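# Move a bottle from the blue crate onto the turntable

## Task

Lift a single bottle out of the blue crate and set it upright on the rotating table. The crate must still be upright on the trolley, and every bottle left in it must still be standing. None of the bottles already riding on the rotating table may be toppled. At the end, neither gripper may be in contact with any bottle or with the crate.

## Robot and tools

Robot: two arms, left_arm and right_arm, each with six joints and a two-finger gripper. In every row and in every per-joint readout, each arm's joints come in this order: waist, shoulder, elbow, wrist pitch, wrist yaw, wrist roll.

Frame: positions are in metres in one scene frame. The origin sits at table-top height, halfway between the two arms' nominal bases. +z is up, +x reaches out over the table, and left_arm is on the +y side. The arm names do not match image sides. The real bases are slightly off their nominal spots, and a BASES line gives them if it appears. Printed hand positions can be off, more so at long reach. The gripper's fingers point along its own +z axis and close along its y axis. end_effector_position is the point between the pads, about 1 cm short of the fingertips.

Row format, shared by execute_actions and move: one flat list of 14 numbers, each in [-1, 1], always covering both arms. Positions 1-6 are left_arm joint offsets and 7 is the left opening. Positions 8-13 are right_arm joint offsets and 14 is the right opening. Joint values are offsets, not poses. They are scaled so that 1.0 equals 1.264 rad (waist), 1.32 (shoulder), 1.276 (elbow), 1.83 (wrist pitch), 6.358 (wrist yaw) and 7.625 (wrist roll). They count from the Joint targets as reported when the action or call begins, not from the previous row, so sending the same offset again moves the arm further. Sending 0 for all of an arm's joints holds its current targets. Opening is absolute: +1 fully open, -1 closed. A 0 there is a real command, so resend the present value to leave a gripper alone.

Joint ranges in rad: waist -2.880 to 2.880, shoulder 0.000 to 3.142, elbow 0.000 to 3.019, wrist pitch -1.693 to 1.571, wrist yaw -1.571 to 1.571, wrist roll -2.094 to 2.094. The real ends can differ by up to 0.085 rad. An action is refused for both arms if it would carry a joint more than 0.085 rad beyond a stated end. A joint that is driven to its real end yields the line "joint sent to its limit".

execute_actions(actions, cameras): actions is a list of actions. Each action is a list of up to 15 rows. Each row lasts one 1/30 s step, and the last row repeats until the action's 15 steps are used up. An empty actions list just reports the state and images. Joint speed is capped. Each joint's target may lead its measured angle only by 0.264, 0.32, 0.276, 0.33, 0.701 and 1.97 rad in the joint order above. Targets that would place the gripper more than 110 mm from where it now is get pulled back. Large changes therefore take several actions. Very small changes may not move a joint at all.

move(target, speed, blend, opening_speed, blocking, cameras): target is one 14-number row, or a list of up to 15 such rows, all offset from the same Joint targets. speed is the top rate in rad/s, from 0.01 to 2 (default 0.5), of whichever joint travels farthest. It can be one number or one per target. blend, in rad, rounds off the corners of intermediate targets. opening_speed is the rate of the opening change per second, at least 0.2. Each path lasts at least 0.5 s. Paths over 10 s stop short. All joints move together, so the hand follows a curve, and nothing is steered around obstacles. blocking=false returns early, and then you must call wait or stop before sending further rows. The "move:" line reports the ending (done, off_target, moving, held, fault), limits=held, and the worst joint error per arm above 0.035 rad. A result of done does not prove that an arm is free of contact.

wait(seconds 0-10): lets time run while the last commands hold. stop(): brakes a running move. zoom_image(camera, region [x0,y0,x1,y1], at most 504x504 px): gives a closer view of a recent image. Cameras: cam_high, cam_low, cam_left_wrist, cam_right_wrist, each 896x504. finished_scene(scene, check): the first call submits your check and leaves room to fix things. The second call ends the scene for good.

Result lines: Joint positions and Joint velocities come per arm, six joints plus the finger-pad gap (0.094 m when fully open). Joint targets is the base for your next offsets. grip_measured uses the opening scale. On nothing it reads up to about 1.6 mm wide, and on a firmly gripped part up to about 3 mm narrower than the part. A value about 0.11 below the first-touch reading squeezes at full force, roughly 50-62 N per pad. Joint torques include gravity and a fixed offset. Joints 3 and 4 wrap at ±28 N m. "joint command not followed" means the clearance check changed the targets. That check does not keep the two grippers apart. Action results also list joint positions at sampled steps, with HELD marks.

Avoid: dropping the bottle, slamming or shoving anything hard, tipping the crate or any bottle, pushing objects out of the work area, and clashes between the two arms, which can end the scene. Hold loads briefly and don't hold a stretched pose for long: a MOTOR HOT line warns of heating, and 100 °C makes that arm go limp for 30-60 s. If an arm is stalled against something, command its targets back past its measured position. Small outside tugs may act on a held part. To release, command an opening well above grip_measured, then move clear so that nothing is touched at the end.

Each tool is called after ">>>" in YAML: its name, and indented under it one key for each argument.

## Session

Scene 1 is done. Reading the start state of scene 2.

>>> execute_actions:
  actions: []
  cameras: ["all"]

Scene clock: 0.00 s.
left_arm: end_effector_position=(+0.0216, +0.1621, +0.1444) grip_measured=+1.000 end_effector_quat_wxyz=(-0.015, -0.401, +0.915, +0.051) | right_arm: end_effector_position=(+0.5912, -0.2308, +0.3851) grip_measured=+1.000 end_effector_quat_wxyz=(+0.513, +0.534, +0.671, +0.040)
Joint names: [waist, shoulder, elbow, wrist pitch, wrist yaw, wrist roll]
Joint positions: left_arm=[-1.211 0.912 0.694 -1.453 0.036 -2.039 0.094] | right_arm=[0.154 1.41 1.397 -0.625 0.66 1.177 0.094]
Joint velocities: left_arm=[0.005 -0.005 -0.012 -0.012 -0.007 -0.022 0] | right_arm=[0.005 -0.015 -0.012 -0.007 0.066 -0.007 0]
Joint torques (N m): no reading
Motor temperatures (°C): left_arm=[33 30 44 23 25 25 26] | right_arm=[27 26 41 28 24 26 23]
Heat: left arm: hottest elbow 44 °C; right arm: hottest elbow 41 °C.
Joint targets: left_arm=[-1.211 0.911 0.719 -1.453 0.036 -2.039] | right_arm=[0.154 1.408 1.429 -0.621 0.660 1.177]
Tool commands: left_gripper/opening=+1.0 right_gripper/opening=+1.0

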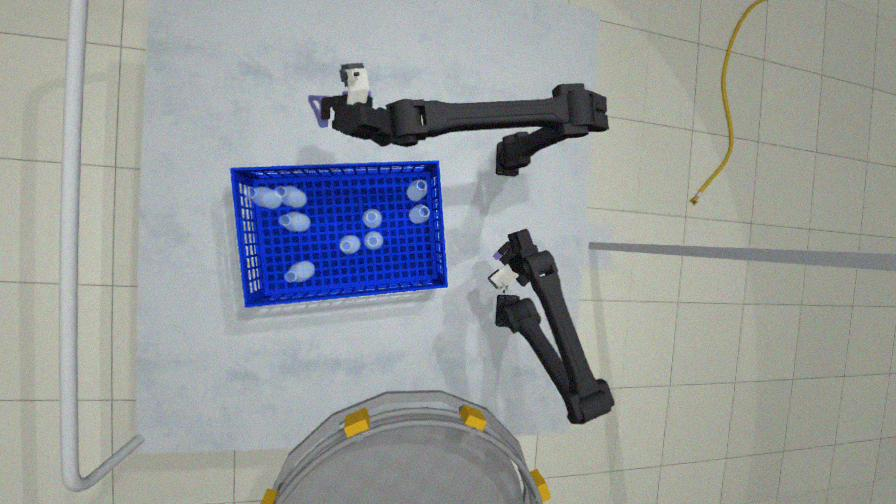

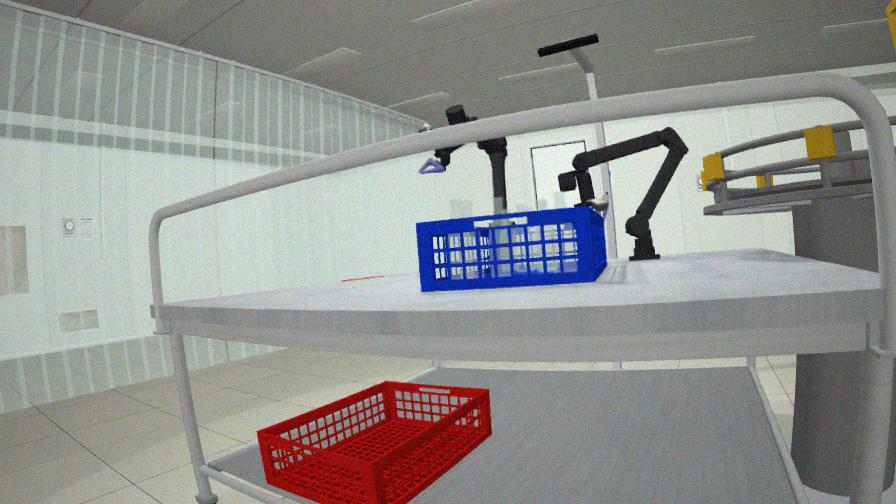

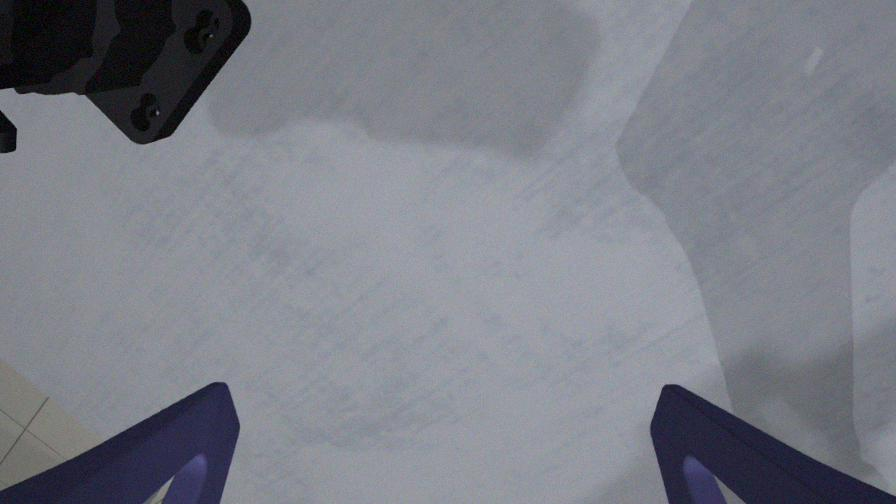

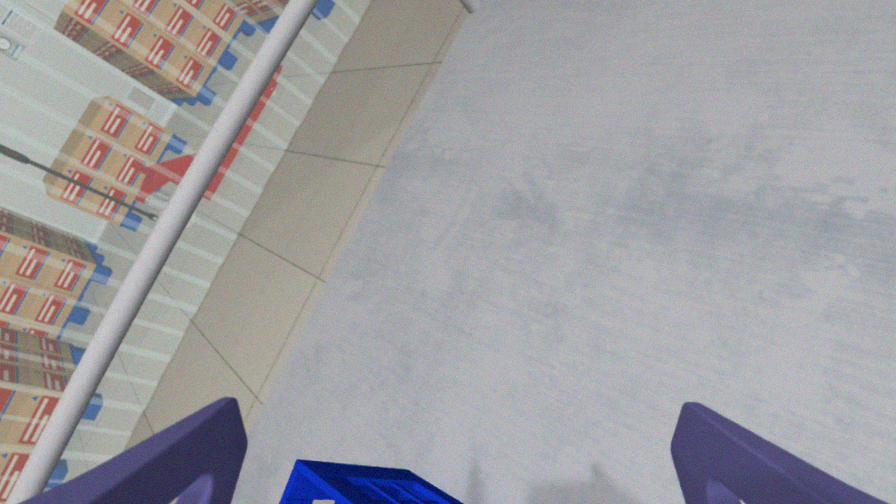

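>>> move:
  target:
    - [0.5625, 0.2068, 0.9851, -0.0213, -0.00566, 0.2674, 1.0, 0, 0, 0, 0, 0, 0, 1.0]
    - [0.788, 0.6318, 0.9647, 0.3158, -0.00566, 0.2674, 1.0, 0, 0, 0, 0, 0, 0, 1.0]
  speed: [1.0, 0.8]
  blend: [0.15, 0]
  cameras: ["cam_left_wrist", "cam_high"]

Scene clock: 39.83 s.
left_arm: end_effector_position=(+0.6657, +0.1921, +0.3945) grip_measured=+1.000 end_effector_quat_wxyz=(+0.412, +0.092, +0.905, -0.047) | right_arm: end_effector_position=(+0.5912, -0.2308, +0.3851) grip_measured=+1.000 end_effector_quat_wxyz=(+0.513, +0.534, +0.671, +0.040)
Joint names: [waist, shoulder, elbow, wrist pitch, wrist yaw, wrist roll]
Joint positions: left_arm=[-0.209 1.759 1.932 -0.889 0.001 -0.011 0.094] | right_arm=[0.154 1.41 1.397 -0.625 0.66 1.177 0.094]
Joint velocities: left_arm=[0.015 -0.005 -0.007 -0.007 -0.022 0.037 0] | right_arm=[-0.005 -0.024 0.012 -0.002 -0.037 0.007 0]
Joint torques (N m): left_arm=[-2.61 -18.61 9.99 2.29 -0.11 -0.04] | right_arm=[-0.56 -9.35 13.33 1.5 0.13 0.08]
Motor temperatures (°C): left_arm=[33 30 51 23 25 25 25] | right_arm=[26 27 52 28 24 26 23]
Heat: left arm: hottest elbow 51 °C; right arm: hottest elbow 52 °C.
Joint targets: left_arm=[-0.215 1.745 1.950 -0.875 0.000 0.000] | right_arm=[0.154 1.408 1.429 -0.621 0.660 1.177]
move: done
Images, in order (width x height): cam_high 896x504, cam_left_wrist 896x504.

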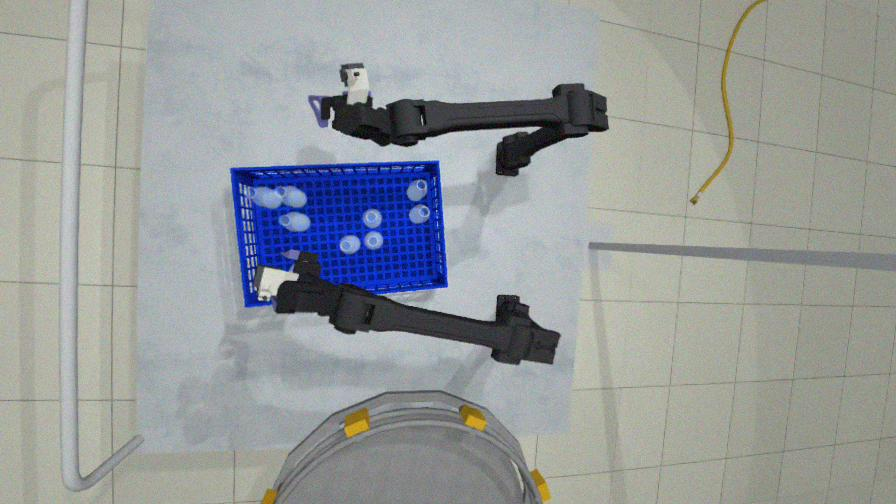

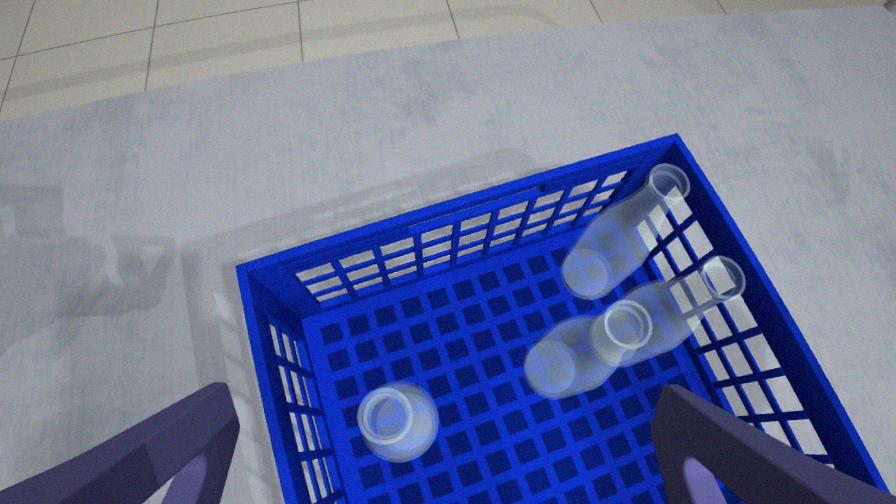

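>>> move:
  target: [0.0411, 0.0102, -0.2249, 0.176, 0, 0, 0.5, 0, 0, 0, 0, 0, 0, 1.0]
  speed: 0.4
  cameras: ["cam_left_wrist"]

Scene clock: 72.47 s.
left_arm: end_effector_position=(+0.6819, +0.2203, +0.3035) grip_measured=+0.502 end_effector_quat_wxyz=(+0.437, +0.072, +0.896, -0.040) | right_arm: end_effector_position=(+0.5912, -0.2308, +0.3851) grip_measured=+1.000 end_effector_quat_wxyz=(+0.513, +0.534, +0.671, +0.040)
Joint names: [waist, shoulder, elbow, wrist pitch, wrist yaw, wrist roll]
Joint positions: left_arm=[-0.167 1.754 1.66 -0.568 0.001 -0.01 0.071] | right_arm=[0.154 1.41 1.397 -0.625 0.66 1.177 0.094]
Joint velocities: left_arm=[0.005 -0.005 -0.012 -0.002 0.022 -0.037 0] | right_arm=[0.005 0.005 0.012 -0.012 -0.066 0.051 0]
Joint torques (N m): left_arm=[-1.44 -17.55 9.29 2.47 -0.07 -0.06] | right_arm=[-0.62 -9.41 13.31 1.51 0.12 0.08]
Motor temperatures (°C): left_arm=[33 33 50 23 25 25 25] | right_arm=[26 28 56 28 24 26 23]
Heat: left arm: hottest elbow 50 °C; right arm: hottest elbow 56 °C.
Joint targets: left_arm=[-0.163 1.759 1.663 -0.553 0.000 0.000] | right_arm=[0.154 1.408 1.429 -0.621 0.660 1.177]
move: done
Images, in order (width x height): cam_left_wrist 896x504.

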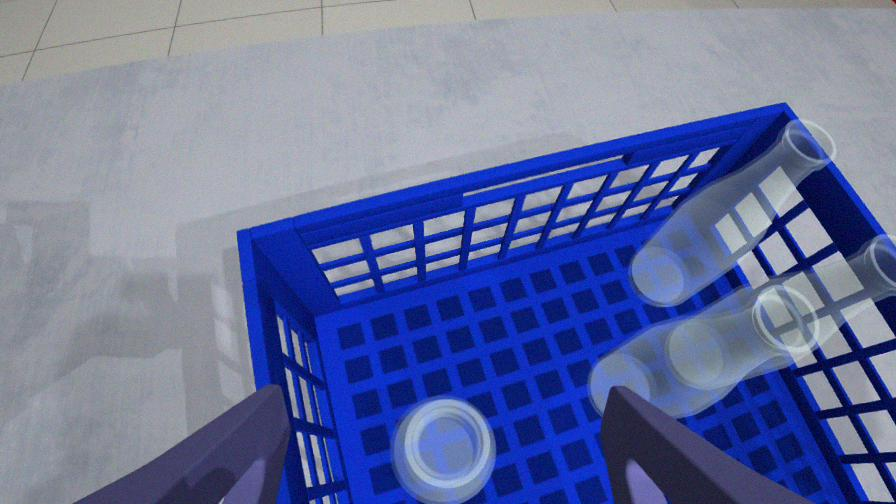

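>>> move:
  target: [-0.0032, 0.0414, -0.0951, 0.0759, 0, 0, 0.5, 0, 0, 0, 0, 0, 0, 1.0]
  speed: 0.2
  cameras: ["cam_left_wrist"]

Scene clock: 93.73 s.
left_arm: end_effector_position=(+0.6832, +0.2201, +0.2228) grip_measured=+0.502 end_effector_quat_wxyz=(+0.421, +0.072, +0.903, -0.038) | right_arm: end_effector_position=(+0.5912, -0.2308, +0.3851) grip_measured=+1.000 end_effector_quat_wxyz=(+0.513, +0.534, +0.671, +0.040)
Joint names: [waist, shoulder, elbow, wrist pitch, wrist yaw, wrist roll]
Joint positions: left_arm=[-0.167 1.807 1.537 -0.429 0.001 -0.01 0.071] | right_arm=[0.154 1.41 1.397 -0.625 0.66 1.177 0.094]
Joint velocities: left_arm=[-0.005 -0.015 -0.022 -0.012 0.037 -0.037 -0.001] | right_arm=[-0.015 -0.005 -0.017 0.002 0.051 0.037 0]
Joint torques (N m): left_arm=[-1.49 -17.2 8.87 2.17 -0.09 -0.02] | right_arm=[-0.62 -9.41 13.33 1.47 0.12 0.08]
Motor temperatures (°C): left_arm=[32 35 53 23 25 25 25] | right_arm=[26 28 58 28 24 26 23]
Heat: left arm: hottest elbow 53 °C; right arm: hottest elbow 58 °C.
Joint targets: left_arm=[-0.167 1.814 1.541 -0.414 0.000 0.000] | right_arm=[0.154 1.408 1.429 -0.621 0.660 1.177]
move: done
Images, in order (width x height): cam_left_wrist 896x504.

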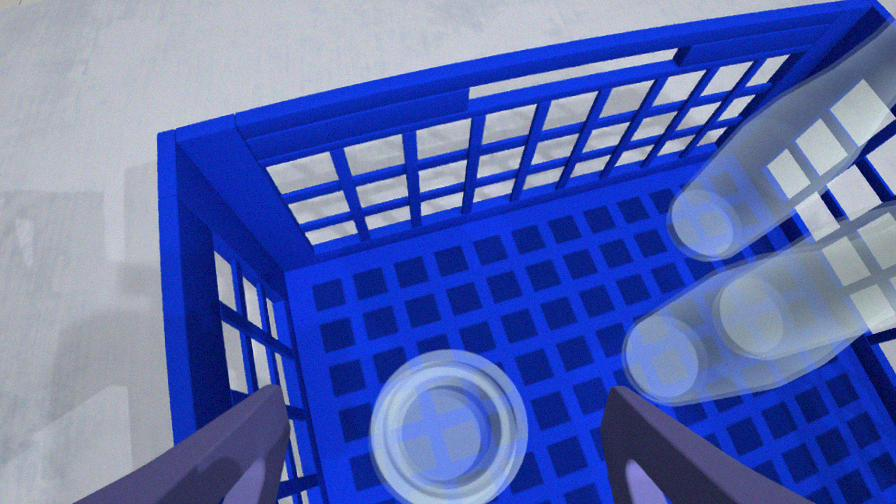

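>>> zoom_image:
  camera: "cam_left_wrist"
  region: [340, 330, 560, 504]

Scaled by 2.291 from the camera's 896x504 image, which has a finer 1280x720 frame.

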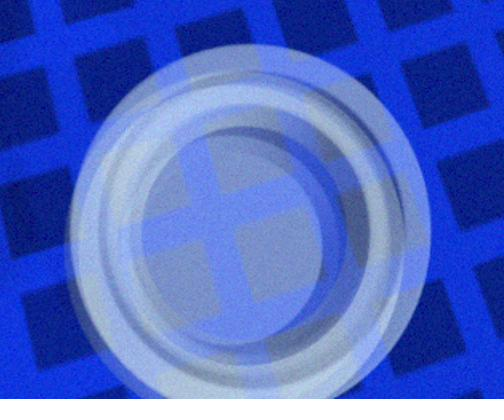

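>>> move:
  target: [0, 0, 0, 0, 0, 0, -0.7, 0, 0, 0, 0, 0, 0, 1.0]
  opening_speed: 0.6
  cameras: ["cam_left_wrist"]

Scene clock: 119.63 s.
left_arm: end_effector_position=(+0.6833, +0.2201, +0.2229) grip_measured=-0.354 end_effector_quat_wxyz=(+0.421, +0.072, +0.903, -0.038) | right_arm: end_effector_position=(+0.5912, -0.2308, +0.3851) grip_measured=+1.000 end_effector_quat_wxyz=(+0.513, +0.534, +0.671, +0.040)
Joint names: [waist, shoulder, elbow, wrist pitch, wrist yaw, wrist roll]
Joint positions: left_arm=[-0.167 1.807 1.537 -0.428 0.001 -0.01 0.03] | right_arm=[0.154 1.41 1.397 -0.625 0.66 1.177 0.094]
Joint velocities: left_arm=[0.005 -0.015 0.002 -0.007 -0.007 -0.051 0] | right_arm=[-0.005 -0.015 -0.017 -0.007 -0.022 -0.007 0]
Joint torques (N m): left_arm=[-1.67 -17.9 8.99 2.36 -0.08 -0.04] | right_arm=[-0.62 -9.35 13.31 1.5 0.12 0.08]
Motor temperatures (°C): left_arm=[32 35 52 23 25 25 25] | right_arm=[26 28 59 28 24 26 23]
Heat: left arm: hottest elbow 52 °C; right arm: hottest elbow 59 °C.
Joint targets: left_arm=[-0.167 1.814 1.541 -0.414 0.000 0.000] | right_arm=[0.154 1.408 1.429 -0.621 0.660 1.177]
move: done
Images, in order (width x height): cam_left_wrist 896x504.

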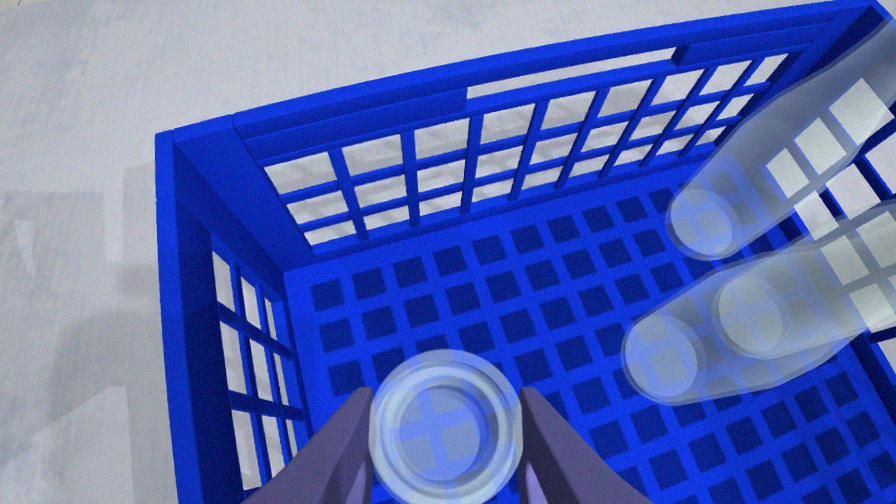

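>>> move:
  target:
    - [0, -0.0189, 0.047, -0.0098, 0, 0, -0.7, 0, 0, 0, 0, 0, 0, 1.0]
    - [0, -0.0523, 0.1748, -0.1115, 0, 0, -0.7, 0, 0, 0, 0, 0, 0, 1.0]
    - [0, -0.0038, 0.4867, -0.3077, 0, 0, -0.7, 0.0706, -0.0618, 0.0582, -0.0413, -0.0522, -0.0309, 1.0]
    - [0.409, -0.3098, 0.5102, -0.5322, 0, 0, -0.7, 0.2117, -0.1855, 0.1745, -0.124, -0.1567, -0.0926, 1.0]
    - [0.8837, -0.4333, 0.4804, -0.6077, 0, 0, -0.7, 0.3528, -0.3091, 0.2908, -0.2066, -0.2612, -0.1544, 1.0]
  speed: [0.25, 0.25, 0.5, 0.7, 0.7]
  blend: [0.0, 0.04, 0.1, 0.15, 0]
  cameras: ["cam_left_wrist", "cam_right_wrist", "cam_high"]

Scene clock: 159.37 s.
left_arm: end_effector_position=(+0.2024, +0.6771, +0.6433) grip_measured=-0.354 end_effector_quat_wxyz=(+0.384, -0.414, +0.802, +0.194) | right_arm: end_effector_position=(+0.1761, +0.0685, +0.7130) grip_measured=+1.000 end_effector_quat_wxyz=(+0.406, -0.485, +0.570, +0.524)
Joint names: [waist, shoulder, elbow, wrist pitch, wrist yaw, wrist roll]
Joint positions: left_arm=[0.946 1.252 2.101 -1.53 -0.001 -0.009 0.03] | right_arm=[0.585 0.995 1.763 -0.994 -0.999 0.015 0.094]
Joint velocities: left_arm=[0.005 -0.015 0.007 -0.012 -0.051 -0.022 0] | right_arm=[-0.005 -0.024 -0.007 -0.002 0.022 0.007 0]
Joint torques (N m): left_arm=[-1.49 -7.65 10.04 1.87 -0.01 -0.05] | right_arm=[0.56 -1.49 11.44 1.26 -0.38 -0.04]
Motor temperatures (°C): left_arm=[32 35 53 23 25 25 27] | right_arm=[26 28 61 28 24 26 23]
Heat: left arm: hottest elbow 53 °C; right arm: hottest elbow 61 °C.
Joint targets: left_arm=[0.950 1.242 2.154 -1.526 0.000 0.000] | right_arm=[0.599 1.000 1.800 -0.999 -1.001 0.000]
move: off_target (left_arm, right_arm); left_arm: the elbow is farthest, 0.053 rad from its target; right_arm: the elbow is farthest, 0.037 rad from its target
Images, in order (width x height): cam_high 896x504, cam_left_wrist 896x504, cam_right_wrist 896x504.

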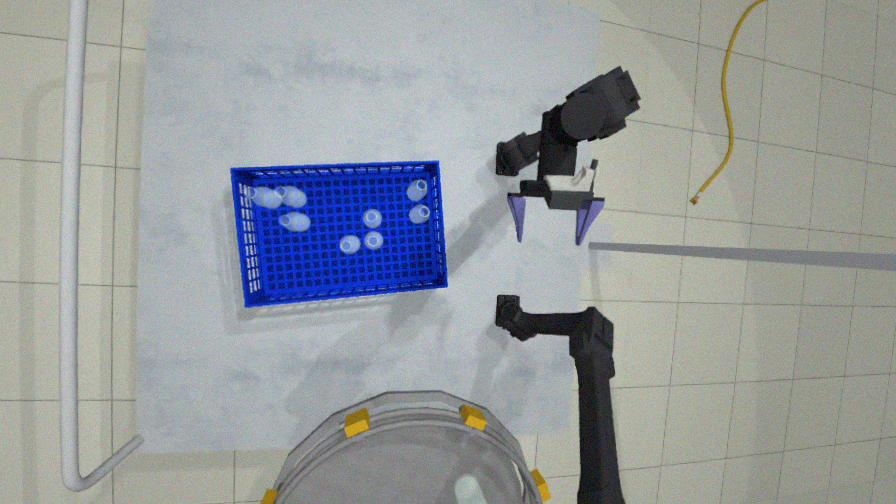

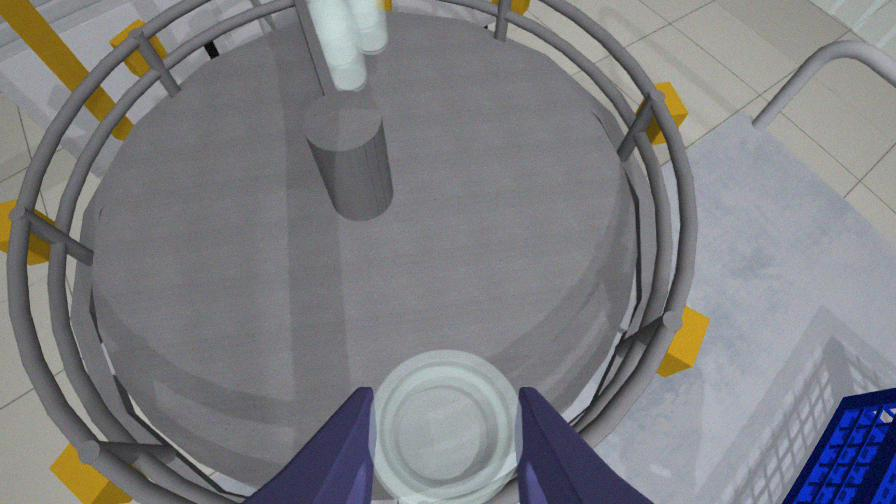

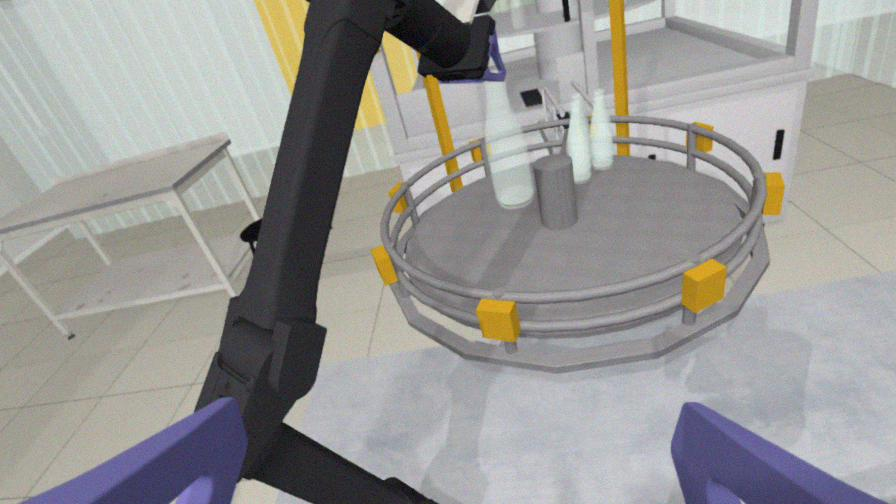

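>>> zoom_image:
  camera: "cam_left_wrist"
  region: [340, 330, 560, 504]

>>> zoom_image:
  camera: "cam_left_wrist"
  region: [200, 0, 700, 350]

>>> zoom_image:
  camera: "cam_right_wrist"
  region: [380, 60, 780, 300]

Scaled by 2.291 from the camera's 896x504 image, which has a finer 1280x720 frame.

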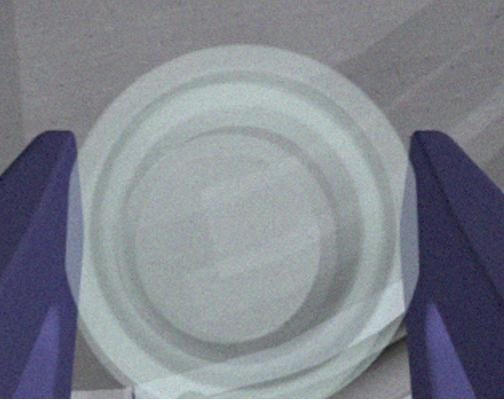

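Scaled by 1.008 from the camera's 896x504 image, which has a finer 1280x720 frame.

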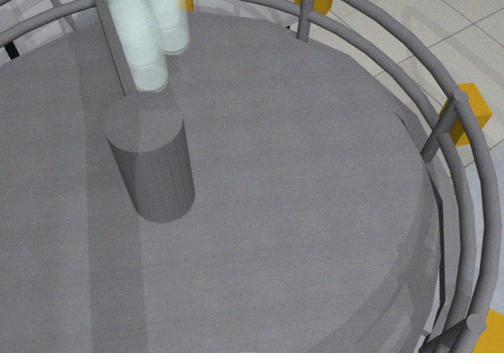

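Scaled by 1.260 from the camera's 896x504 image, which has a finer 1280x720 frame.

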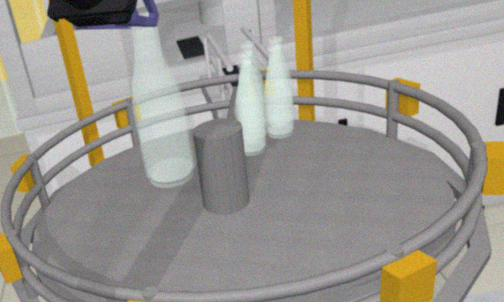

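>>> move:
  target: [0.1566, 0.2, -0.2774, 0.3202, 0, 0, -0.7, 0, 0, 0, 0, 0, 0, 1.0]
  speed: 0.5
  cameras: ["cam_left_wrist", "cam_right_wrist"]

Scene clock: 199.40 s.
left_arm: end_effector_position=(+0.2218, +0.9166, +0.4456) grip_measured=-0.354 end_effector_quat_wxyz=(+0.350, -0.496, +0.763, +0.223) | right_arm: end_effector_position=(+0.1761, +0.0685, +0.7130) grip_measured=+1.000 end_effector_quat_wxyz=(+0.407, -0.485, +0.570, +0.524)
Joint names: [waist, shoulder, elbow, wrist pitch, wrist yaw, wrist roll]
Joint positions: left_arm=[1.146 1.527 1.779 -0.966 -0.001 -0.009 0.03] | right_arm=[0.585 0.995 1.763 -0.994 -0.999 0.014 0.094]
Joint velocities: left_arm=[-0.005 -0.024 0.007 -0.012 0.007 -0.037 -0.002] | right_arm=[-0.005 -0.005 0.007 0.002 0.007 -0.066 0]
Joint torques (N m): left_arm=[-1.79 -15.33 10.47 2.71 0.02 -0.05] | right_arm=[0.56 -1.44 11.43 1.26 -0.37 -0.04]
Motor temperatures (°C): left_arm=[32 34 57 23 25 25 28] | right_arm=[26 28 58 28 24 26 23]
Heat: left arm: hottest elbow 57 °C; right arm: hottest elbow 58 °C.
Joint targets: left_arm=[1.148 1.505 1.800 -0.940 0.000 0.000] | right_arm=[0.599 1.000 1.800 -0.999 -1.001 0.000]
move: off_target (right_arm); right_arm: the elbow is farthest, 0.037 rad from its target
Images, in order (width x height): cam_left_wrist 896x504, cam_right_wrist 896x504.

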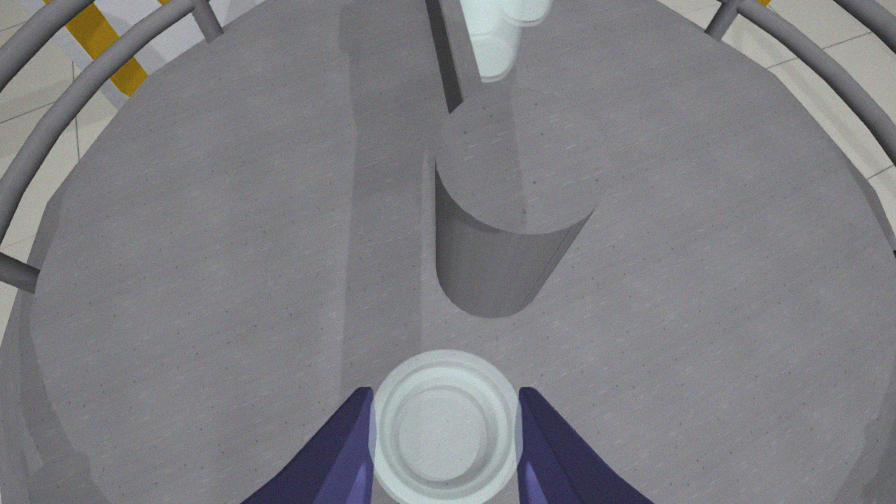

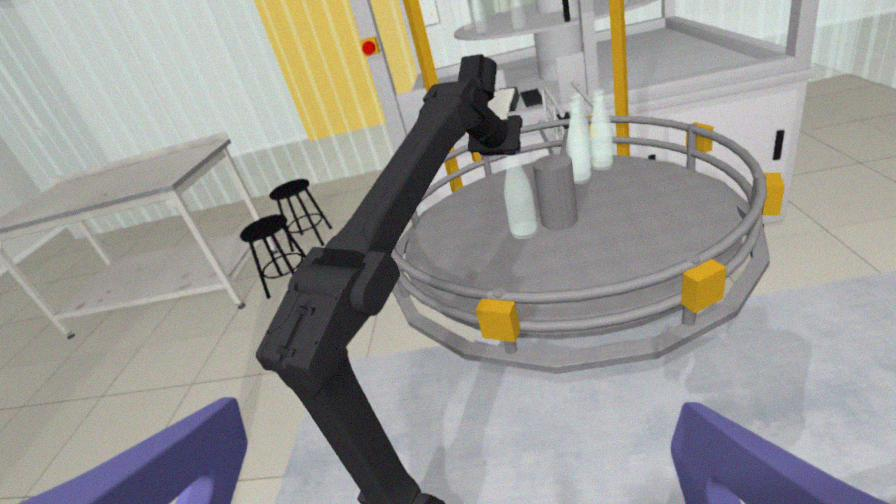

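>>> execute_actions:
  actions:
    - [[-0.0026,0,0,0,0,0,-0.7,0,0,0,0,0,0,1],[-0.00581,0,0,0,0,0,-0.7,0,0,0,0,0,0,1],[-0.00965,0,0,0,0,0,-0.7,0,0,0,0,0,0,1],[-0.01411,0,-0.00196,0.0018,0,0,-0.7,0,0,0,0,0,0,1],[-0.01919,0,-0.00392,0.0036,0,0,-0.7,0,0,0,0,0,0,1],[-0.02488,0,-0.00588,0.0054,0,0,-0.7,0,0,0,0,0,0,1],[-0.0286,0,-0.00784,0.0072,0,0,-0.7,0,0,0,0,0,0,1],[-0.03232,0,-0.0098,0.009,0,0,-0.7,0,0,0,0,0,0,1],[-0.03604,0,-0.01176,0.0108,0,0,-0.7,0,0,0,0,0,0,1],[-0.03975,0,-0.01371,0.0126,0,0,-0.7,0,0,0,0,0,0,1],[-0.04347,0,-0.01567,0.0144,0,0,-0.7,0,0,0,0,0,0,1],[-0.04719,0,-0.01763,0.0162,0,0,-0.7,0,0,0,0,0,0,1],[-0.05091,0,-0.01959,0.018,0,0,-0.7,0,0,0,0,0,0,1],[-0.05463,0,-0.02155,0.0198,0,0,-0.7,0,0,0,0,0,0,1],[-0.05835,0,-0.02351,0.0216,0,0,-0.7,0,0,0,0,0,0,1]]
    - [[-0.00372,0,-0.00141,0.00098,0,0,-0.7,0,0,0,0,0,0,1],[-0.00744,0,-0.00282,0.00197,0,0,-0.7,0,0,0,0,0,0,1],[-0.01116,0,-0.00423,0.00295,0,0,-0.7,0,0,0,0,0,0,1],[-0.01487,0,-0.00423,0.00295,0,0,-0.7,0,0,0,0,0,0,1],[-0.01859,0,-0.00423,0.00295,0,0,1,0,0,0,0,0,0,1],[-0.02231,0,-0.00423,0.00295,0,0,1,0,0,0,0,0,0,1],[-0.02603,0,-0.00423,0.00295,0,0,1,0,0,0,0,0,0,1],[-0.02975,0,-0.00423,0.00295,0,0,1,0,0,0,0,0,0,1],[-0.03347,0,-0.00423,0.00295,0,0,1,0,0,0,0,0,0,1],[-0.03718,-0.00909,-0.00423,-0.00361,0,0,1,0,0,0,0,0,0,1],[-0.0409,-0.01818,-0.00423,-0.01016,0,0,1,0,0,0,0,0,0,1],[-0.04462,-0.02424,-0.00423,-0.01399,0,0,1,0,0,0,0,0,0,1],[-0.04834,-0.0303,-0.00423,-0.01782,0,0,1,0,0,0,0,0,0,1],[-0.05206,-0.03636,-0.00423,-0.02191,0,0,1,0,0,0,0,0,0,1],[-0.05577,-0.04242,-0.00423,-0.02601,0,0,1,0,0,0,0,0,0,1]]
    - [[-0.00372,-0.00606,0,-0.0041,0,0,1,0,0,0,0,0,0,1],[-0.00744,-0.01212,0,-0.0082,0,0,1,0,0,0,0,0,0,1],[-0.01116,-0.01818,0,-0.0123,0,0,1,0,0,0,0,0,0,1],[-0.01487,-0.02424,0,-0.0164,0,0,1,0,0,0,0,0,0,1],[-0.01859,-0.0303,0,-0.0205,0,0,1,0,0,0,0,0,0,1],[-0.02191,-0.03636,0,-0.0246,0,0,1,0,0,0,0,0,0,1],[-0.02476,-0.04242,0,-0.0287,0,0,1,0,0,0,0,0,0,1],[-0.02722,-0.04848,0,-0.0328,0,0,1,0,0,0,0,0,0,1],[-0.02919,-0.05454,0,-0.0369,0,0,1,0,0,0,0,0,0,1],[-0.03078,-0.0606,0,-0.041,0,0,1,0,0,0,0,0,0,1],[-0.03196,-0.06666,0,-0.0451,0,0,1,0,0,0,0,0,0,1],[-0.03275,-0.0718,0,-0.0486,0,0,1,0,0,0,0,0,0,1],[-0.03315,-0.0758,0,-0.0513,0,0,1,0,0,0,0,0,0,1],[-0.03315,-0.0785,0,-0.0531,0,0,1,0,0,0,0,0,0,1],[-0.03315,-0.08,0,-0.0541,0,0,1,0,0,0,0,0,0,1]]
  cameras: ["cam_left_wrist", "cam_right_wrist"]

Scene clock: 244.67 s.
left_arm: end_effector_position=(+0.2755, +0.7968, +0.5226) grip_measured=+0.998 end_effector_quat_wxyz=(+0.403, -0.417, +0.788, +0.209) | right_arm: end_effector_position=(+0.1761, +0.0685, +0.7130) grip_measured=+1.000 end_effector_quat_wxyz=(+0.407, -0.485, +0.570, +0.524)
Joint names: [waist, shoulder, elbow, wrist pitch, wrist yaw, wrist roll]
Joint positions: left_arm=[0.966 1.343 1.754 -1.041 -0.001 -0.009 0.094] | right_arm=[0.585 0.995 1.763 -0.994 -0.999 0.014 0.094]
Joint velocities: left_arm=[-0.005 -0.015 0.017 0.017 0.022 0.037 0.001] | right_arm=[-0.005 -0.024 0.007 -0.032 0.007 0.037 0]
Joint torques (N m): left_arm=[-2.32 -10.93 9.31 1.62 0.01 -0.02] | right_arm=[0.67 -1.44 11.44 1.25 -0.38 -0.05]
Motor temperatures (°C): left_arm=[32 34 57 23 25 25 28] | right_arm=[26 27 57 27 24 26 23]
Heat: left arm: hottest elbow 57 °C; right arm: hottest elbow 57 °C.
Joint targets: left_arm=[0.962 1.344 1.765 -1.047 0.000 0.000] | right_arm=[0.599 1.000 1.800 -0.999 -1.001 0.000]
Step readings (joint positions of left_arm | right_arm):
0: [1.146 1.527 1.779 -0.965 -0.001 -0.009] | [0.585 0.995 1.763 -0.994 -0.999 0.014]
1: [1.146 1.527 1.779 -0.965 -0.001 -0.009] | [0.585 0.995 1.763 -0.994 -0.999 0.014]
2: [1.146 1.527 1.779 -0.965 -0.001 -0.009] | [0.585 0.995 1.763 -0.994 -0.999 0.014]
4: [1.146 1.527 1.779 -0.965 -0.001 -0.009] | [0.585 0.995 1.763 -0.994 -0.999 0.014]
8: [1.142 1.527 1.779 -0.961 -0.001 -0.009] | [0.585 0.995 1.763 -0.994 -0.999 0.014]
15: [1.105 1.527 1.770 -0.940 -0.001 -0.009] | [0.585 0.995 1.763 -0.994 -0.999 0.014]
16: [1.098 1.527 1.767 -0.937 -0.001 -0.009] | [0.585 0.995 1.763 -0.994 -0.999 0.014]
17: [1.092 1.527 1.764 -0.934 -0.001 -0.009] | [0.585 0.995 1.763 -0.994 -0.999 0.014]
19: [1.082 1.527 1.758 -0.930 -0.001 -0.009] | [0.585 0.995 1.763 -0.994 -0.999 0.014]
23: [1.060 1.527 1.754 -0.916 -0.001 -0.009] | [0.585 0.995 1.763 -0.994 -0.999 0.014]
30: [1.031 1.510 1.754 -0.916 -0.001 -0.009] | [0.585 0.995 1.763 -0.994 -0.999 0.014]
31: [1.026 1.505 1.754 -0.921 -0.001 -0.009] | [0.585 0.995 1.763 -0.994 -0.999 0.014]
32: [1.021 1.497 1.754 -0.927 -0.001 -0.009] | [0.585 0.995 1.763 -0.994 -0.999 0.014]
34: [1.012 1.482 1.754 -0.940 -0.001 -0.009] | [0.585 0.995 1.763 -0.994 -0.999 0.014]
38: [0.994 1.440 1.754 -0.969 -0.001 -0.009] | [0.585 0.995 1.763 -0.994 -0.999 0.014]
45: [0.969 1.372 1.754 -1.018 -0.001 -0.009] | [0.585 0.995 1.763 -0.994 -0.999 0.014]
Images, in order (width x height): cam_left_wrist 896x504, cam_right_wrist 896x504.

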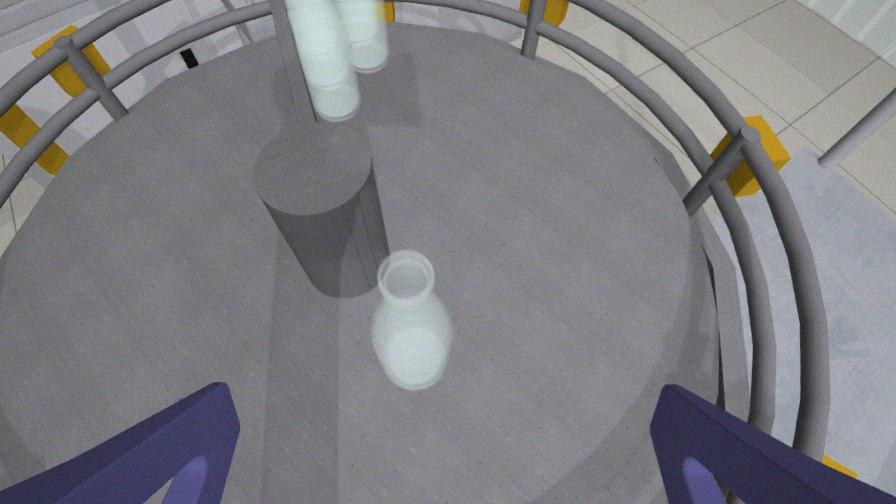

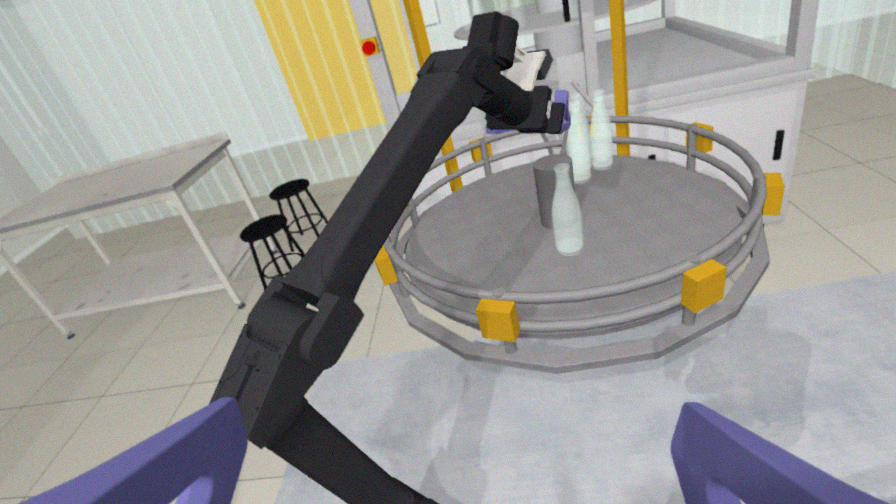

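>>> wait:
  seconds: 3
  cameras: ["cam_left_wrist", "cam_right_wrist", "cam_high", "cam_low"]

Scene clock: 250.87 s.
left_arm: end_effector_position=(+0.2755, +0.7968, +0.5226) grip_measured=+0.998 end_effector_quat_wxyz=(+0.403, -0.417, +0.788, +0.209) | right_arm: end_effector_position=(+0.1761, +0.0685, +0.7130) grip_measured=+1.000 end_effector_quat_wxyz=(+0.407, -0.485, +0.570, +0.524)
Joint names: [waist, shoulder, elbow, wrist pitch, wrist yaw, wrist roll]
Joint positions: left_arm=[0.966 1.343 1.754 -1.041 -0.001 -0.009 0.094] | right_arm=[0.585 0.995 1.763 -0.994 -0.999 0.014 0.094]
Joint velocities: left_arm=[-0.005 0.005 -0.002 -0.002 -0.007 0.022 0] | right_arm=[0.015 -0.015 -0.002 -0.007 -0.007 0.037 0]
Joint torques (N m): left_arm=[-1.61 -10.64 9.31 1.48 -0.01 -0.03] | right_arm=[0.56 -1.44 11.44 1.26 -0.38 -0.04]
Motor temperatures (°C): left_arm=[32 34 57 23 25 25 27] | right_arm=[26 27 57 27 24 26 23]
Heat: left arm: hottest elbow 57 °C; right arm: hottest elbow 57 °C.
Joint targets: left_arm=[0.962 1.344 1.765 -1.047 0.000 0.000] | right_arm=[0.599 1.000 1.800 -0.999 -1.001 0.000]
Tool commands: left_gripper/opening=+1.0 right_gripper/opening=+1.0
wait: 3.00 s; at rest from the start

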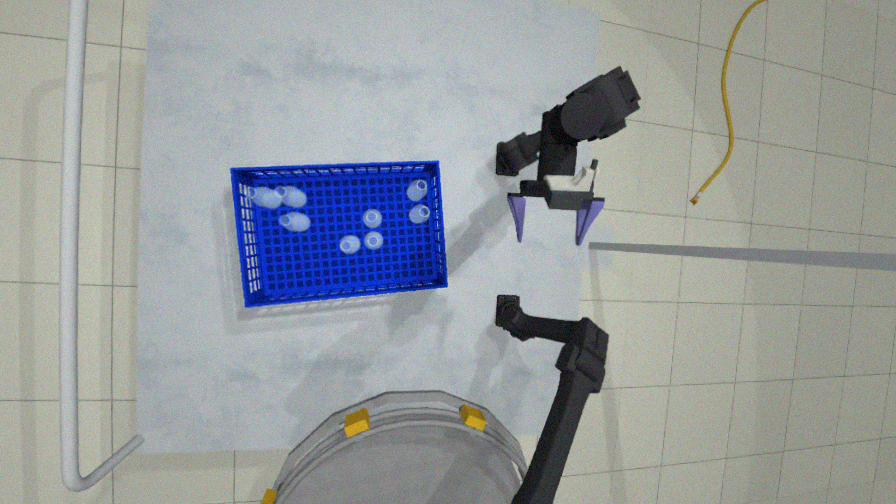

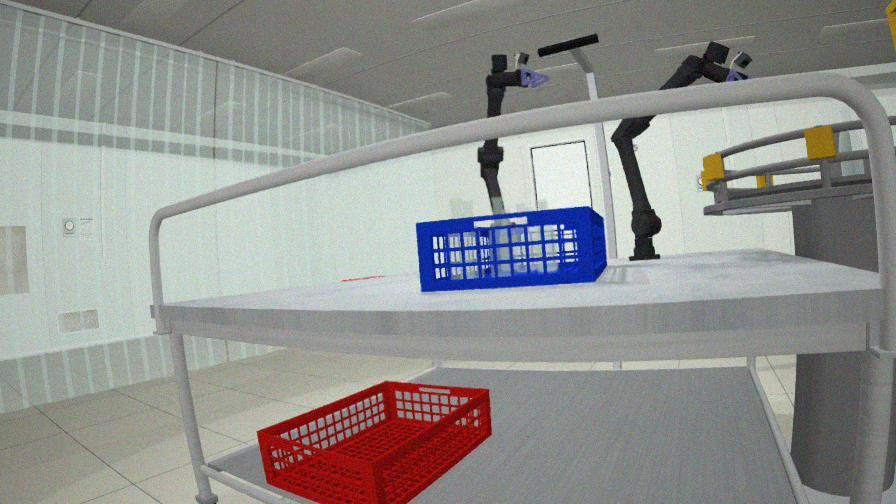

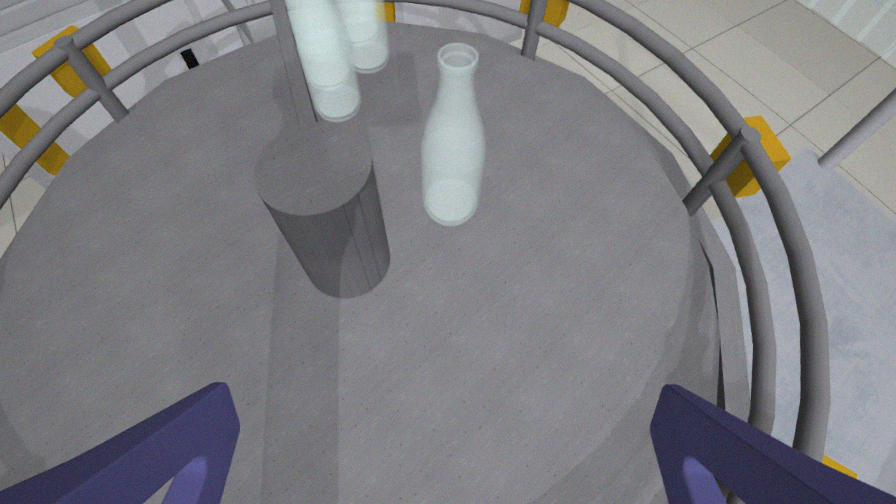

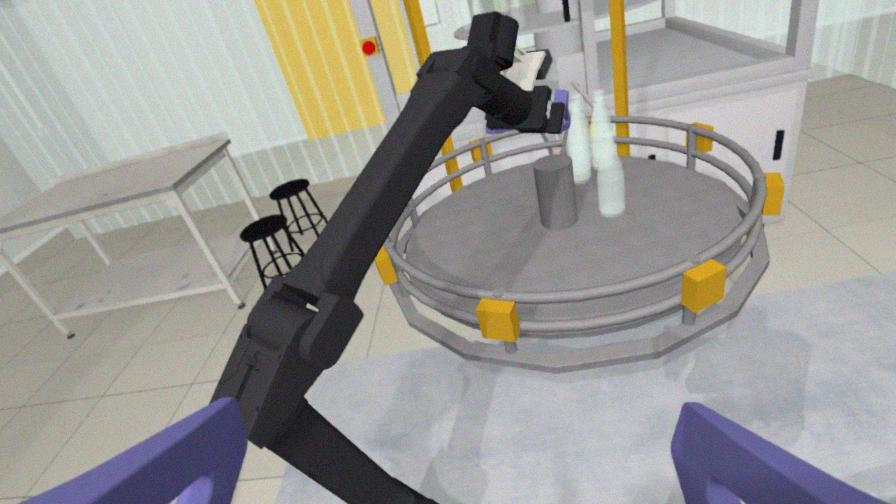

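>>> execute_actions:
  actions: []

Scene clock: 256.30 s.
left_arm: end_effector_position=(+0.2755, +0.7968, +0.5226) grip_measured=+0.998 end_effector_quat_wxyz=(+0.403, -0.417, +0.788, +0.209) | right_arm: end_effector_position=(+0.1761, +0.0685, +0.7130) grip_measured=+1.000 end_effector_quat_wxyz=(+0.407, -0.485, +0.570, +0.524)
Joint names: [waist, shoulder, elbow, wrist pitch, wrist yaw, wrist roll]
Joint positions: left_arm=[0.966 1.343 1.754 -1.041 -0.001 -0.009 0.094] | right_arm=[0.585 0.995 1.763 -0.994 -0.999 0.014 0.094]
Joint velocities: left_arm=[-0.005 -0.015 0.017 0.002 -0.007 0.051 0.001] | right_arm=[-0.005 -0.015 0.012 0.012 0.037 -0.007 0]
Joint torques (N m): left_arm=[-2.49 -11.28 9.16 1.4 0 -0.04] | right_arm=[0.5 -1.49 11.44 1.26 -0.37 -0.04]
Motor temperatures (°C): left_arm=[32 34 57 23 25 25 27] | right_arm=[26 27 57 27 24 26 23]
Heat: left arm: hottest elbow 57 °C; right arm: hottest elbow 57 °C.
Joint targets: left_arm=[0.962 1.344 1.765 -1.047 0.000 0.000] | right_arm=[0.599 1.000 1.800 -0.999 -1.001 0.000]
Tool commands: left_gripper/opening=+1.0 right_gripper/opening=+1.0

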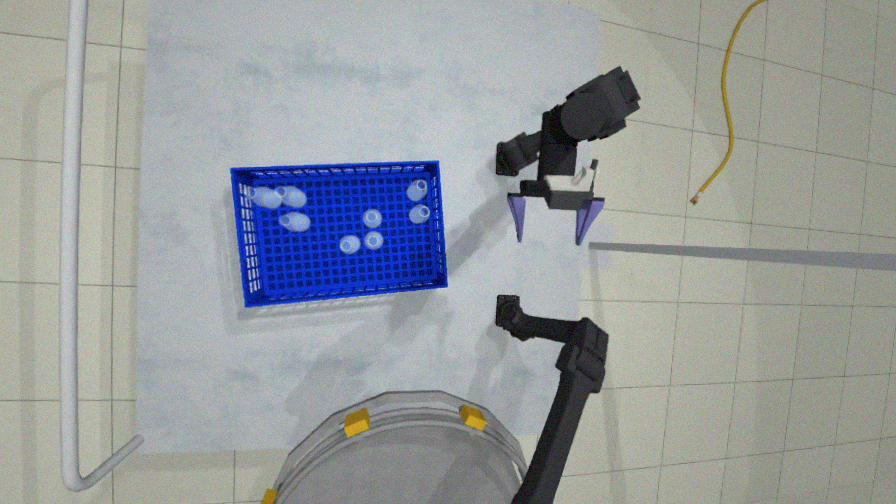

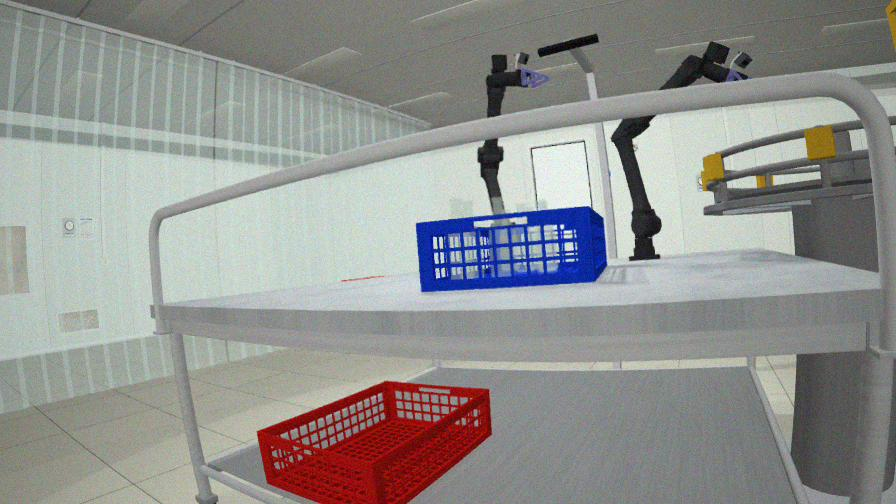

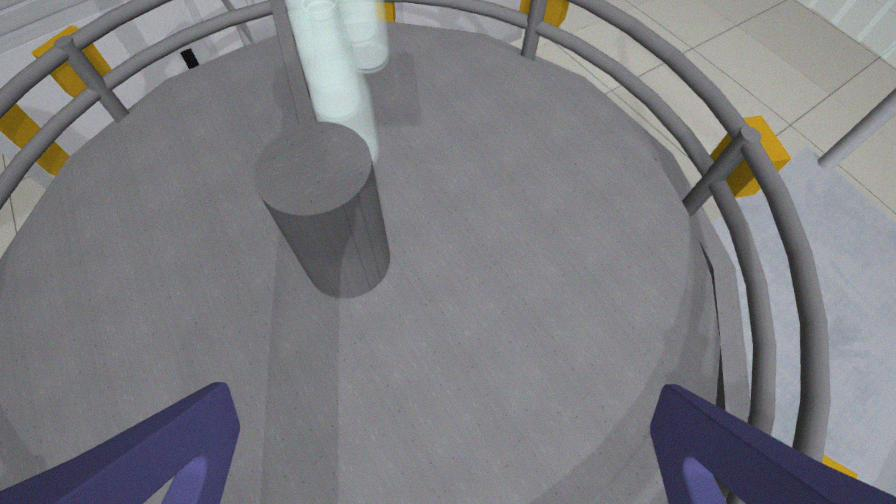

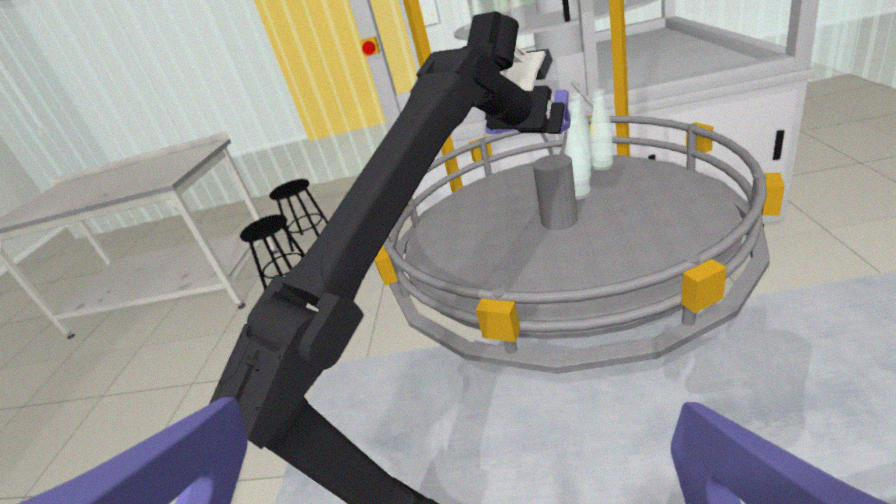

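>>> zoom_image:
  camera: "cam_right_wrist"
  region: [520, 70, 660, 230]

>>> zoom_image:
  camera: "cam_left_wrist"
  region: [220, 0, 520, 230]

>>> zoom_image:
  camera: "cam_high"
  region: [220, 150, 460, 320]

Scaled by 3.150 from the camera's 896x504 image, which has a finer 1280x720 frame.

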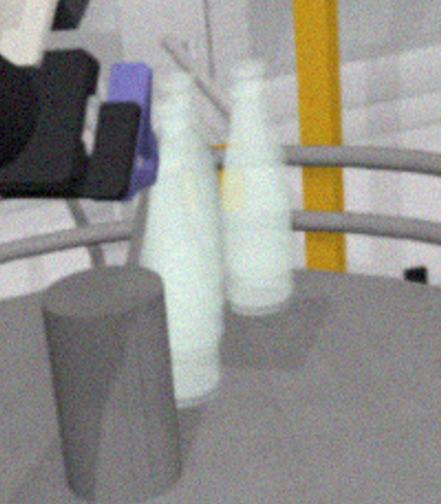

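Scaled by 1.680 from the camera's 896x504 image, which has a finer 1280x720 frame.

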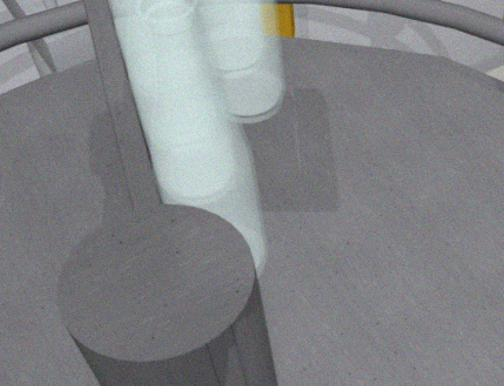

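Scaled by 2.100 from the camera's 896x504 image, which has a finer 1280x720 frame.

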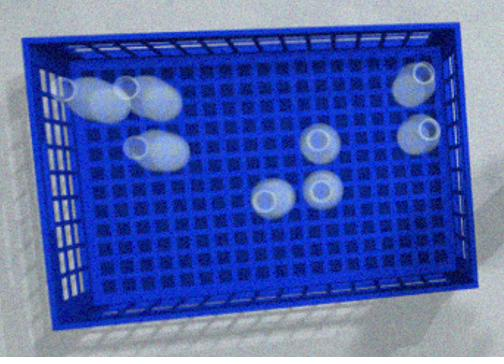

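>>> finished_scene:
  scene: 2
  check: "One bottle on the table: both wrist pictures show three upright bottles on the turning disc behind the centre column (two that were riding before, plus the one I placed). The zoomed right wrist view shows vertical necks and bases flat on the disc; the near two partly overlap, so the base of one is hidden in part, but the left wrist view shows both bases apart. It could still be missed if the queue against the guide later pushes one over; it has been stable for more than 8 s. Bottles on the table not knocked over: none lies on the disc in either wrist view. A part of the disc below the left gripper is only seen from above and is empty. Crate: cam_low shows it flat on the trolley, cam_high shows 8 bottles in it, each with its cap offset outward from its base as perspective gives for a standing bottle, none lying. Robot contact: both grippers are open and at rest; the left one hangs above the disc clear of the bottles, the right one is high over the trolley away from the crate. No object is seen outside the work area."

This call ended nothing. Check each condition that your pictures could not show: look closer or test it, and mend what is not met. Then call finished_scene again.


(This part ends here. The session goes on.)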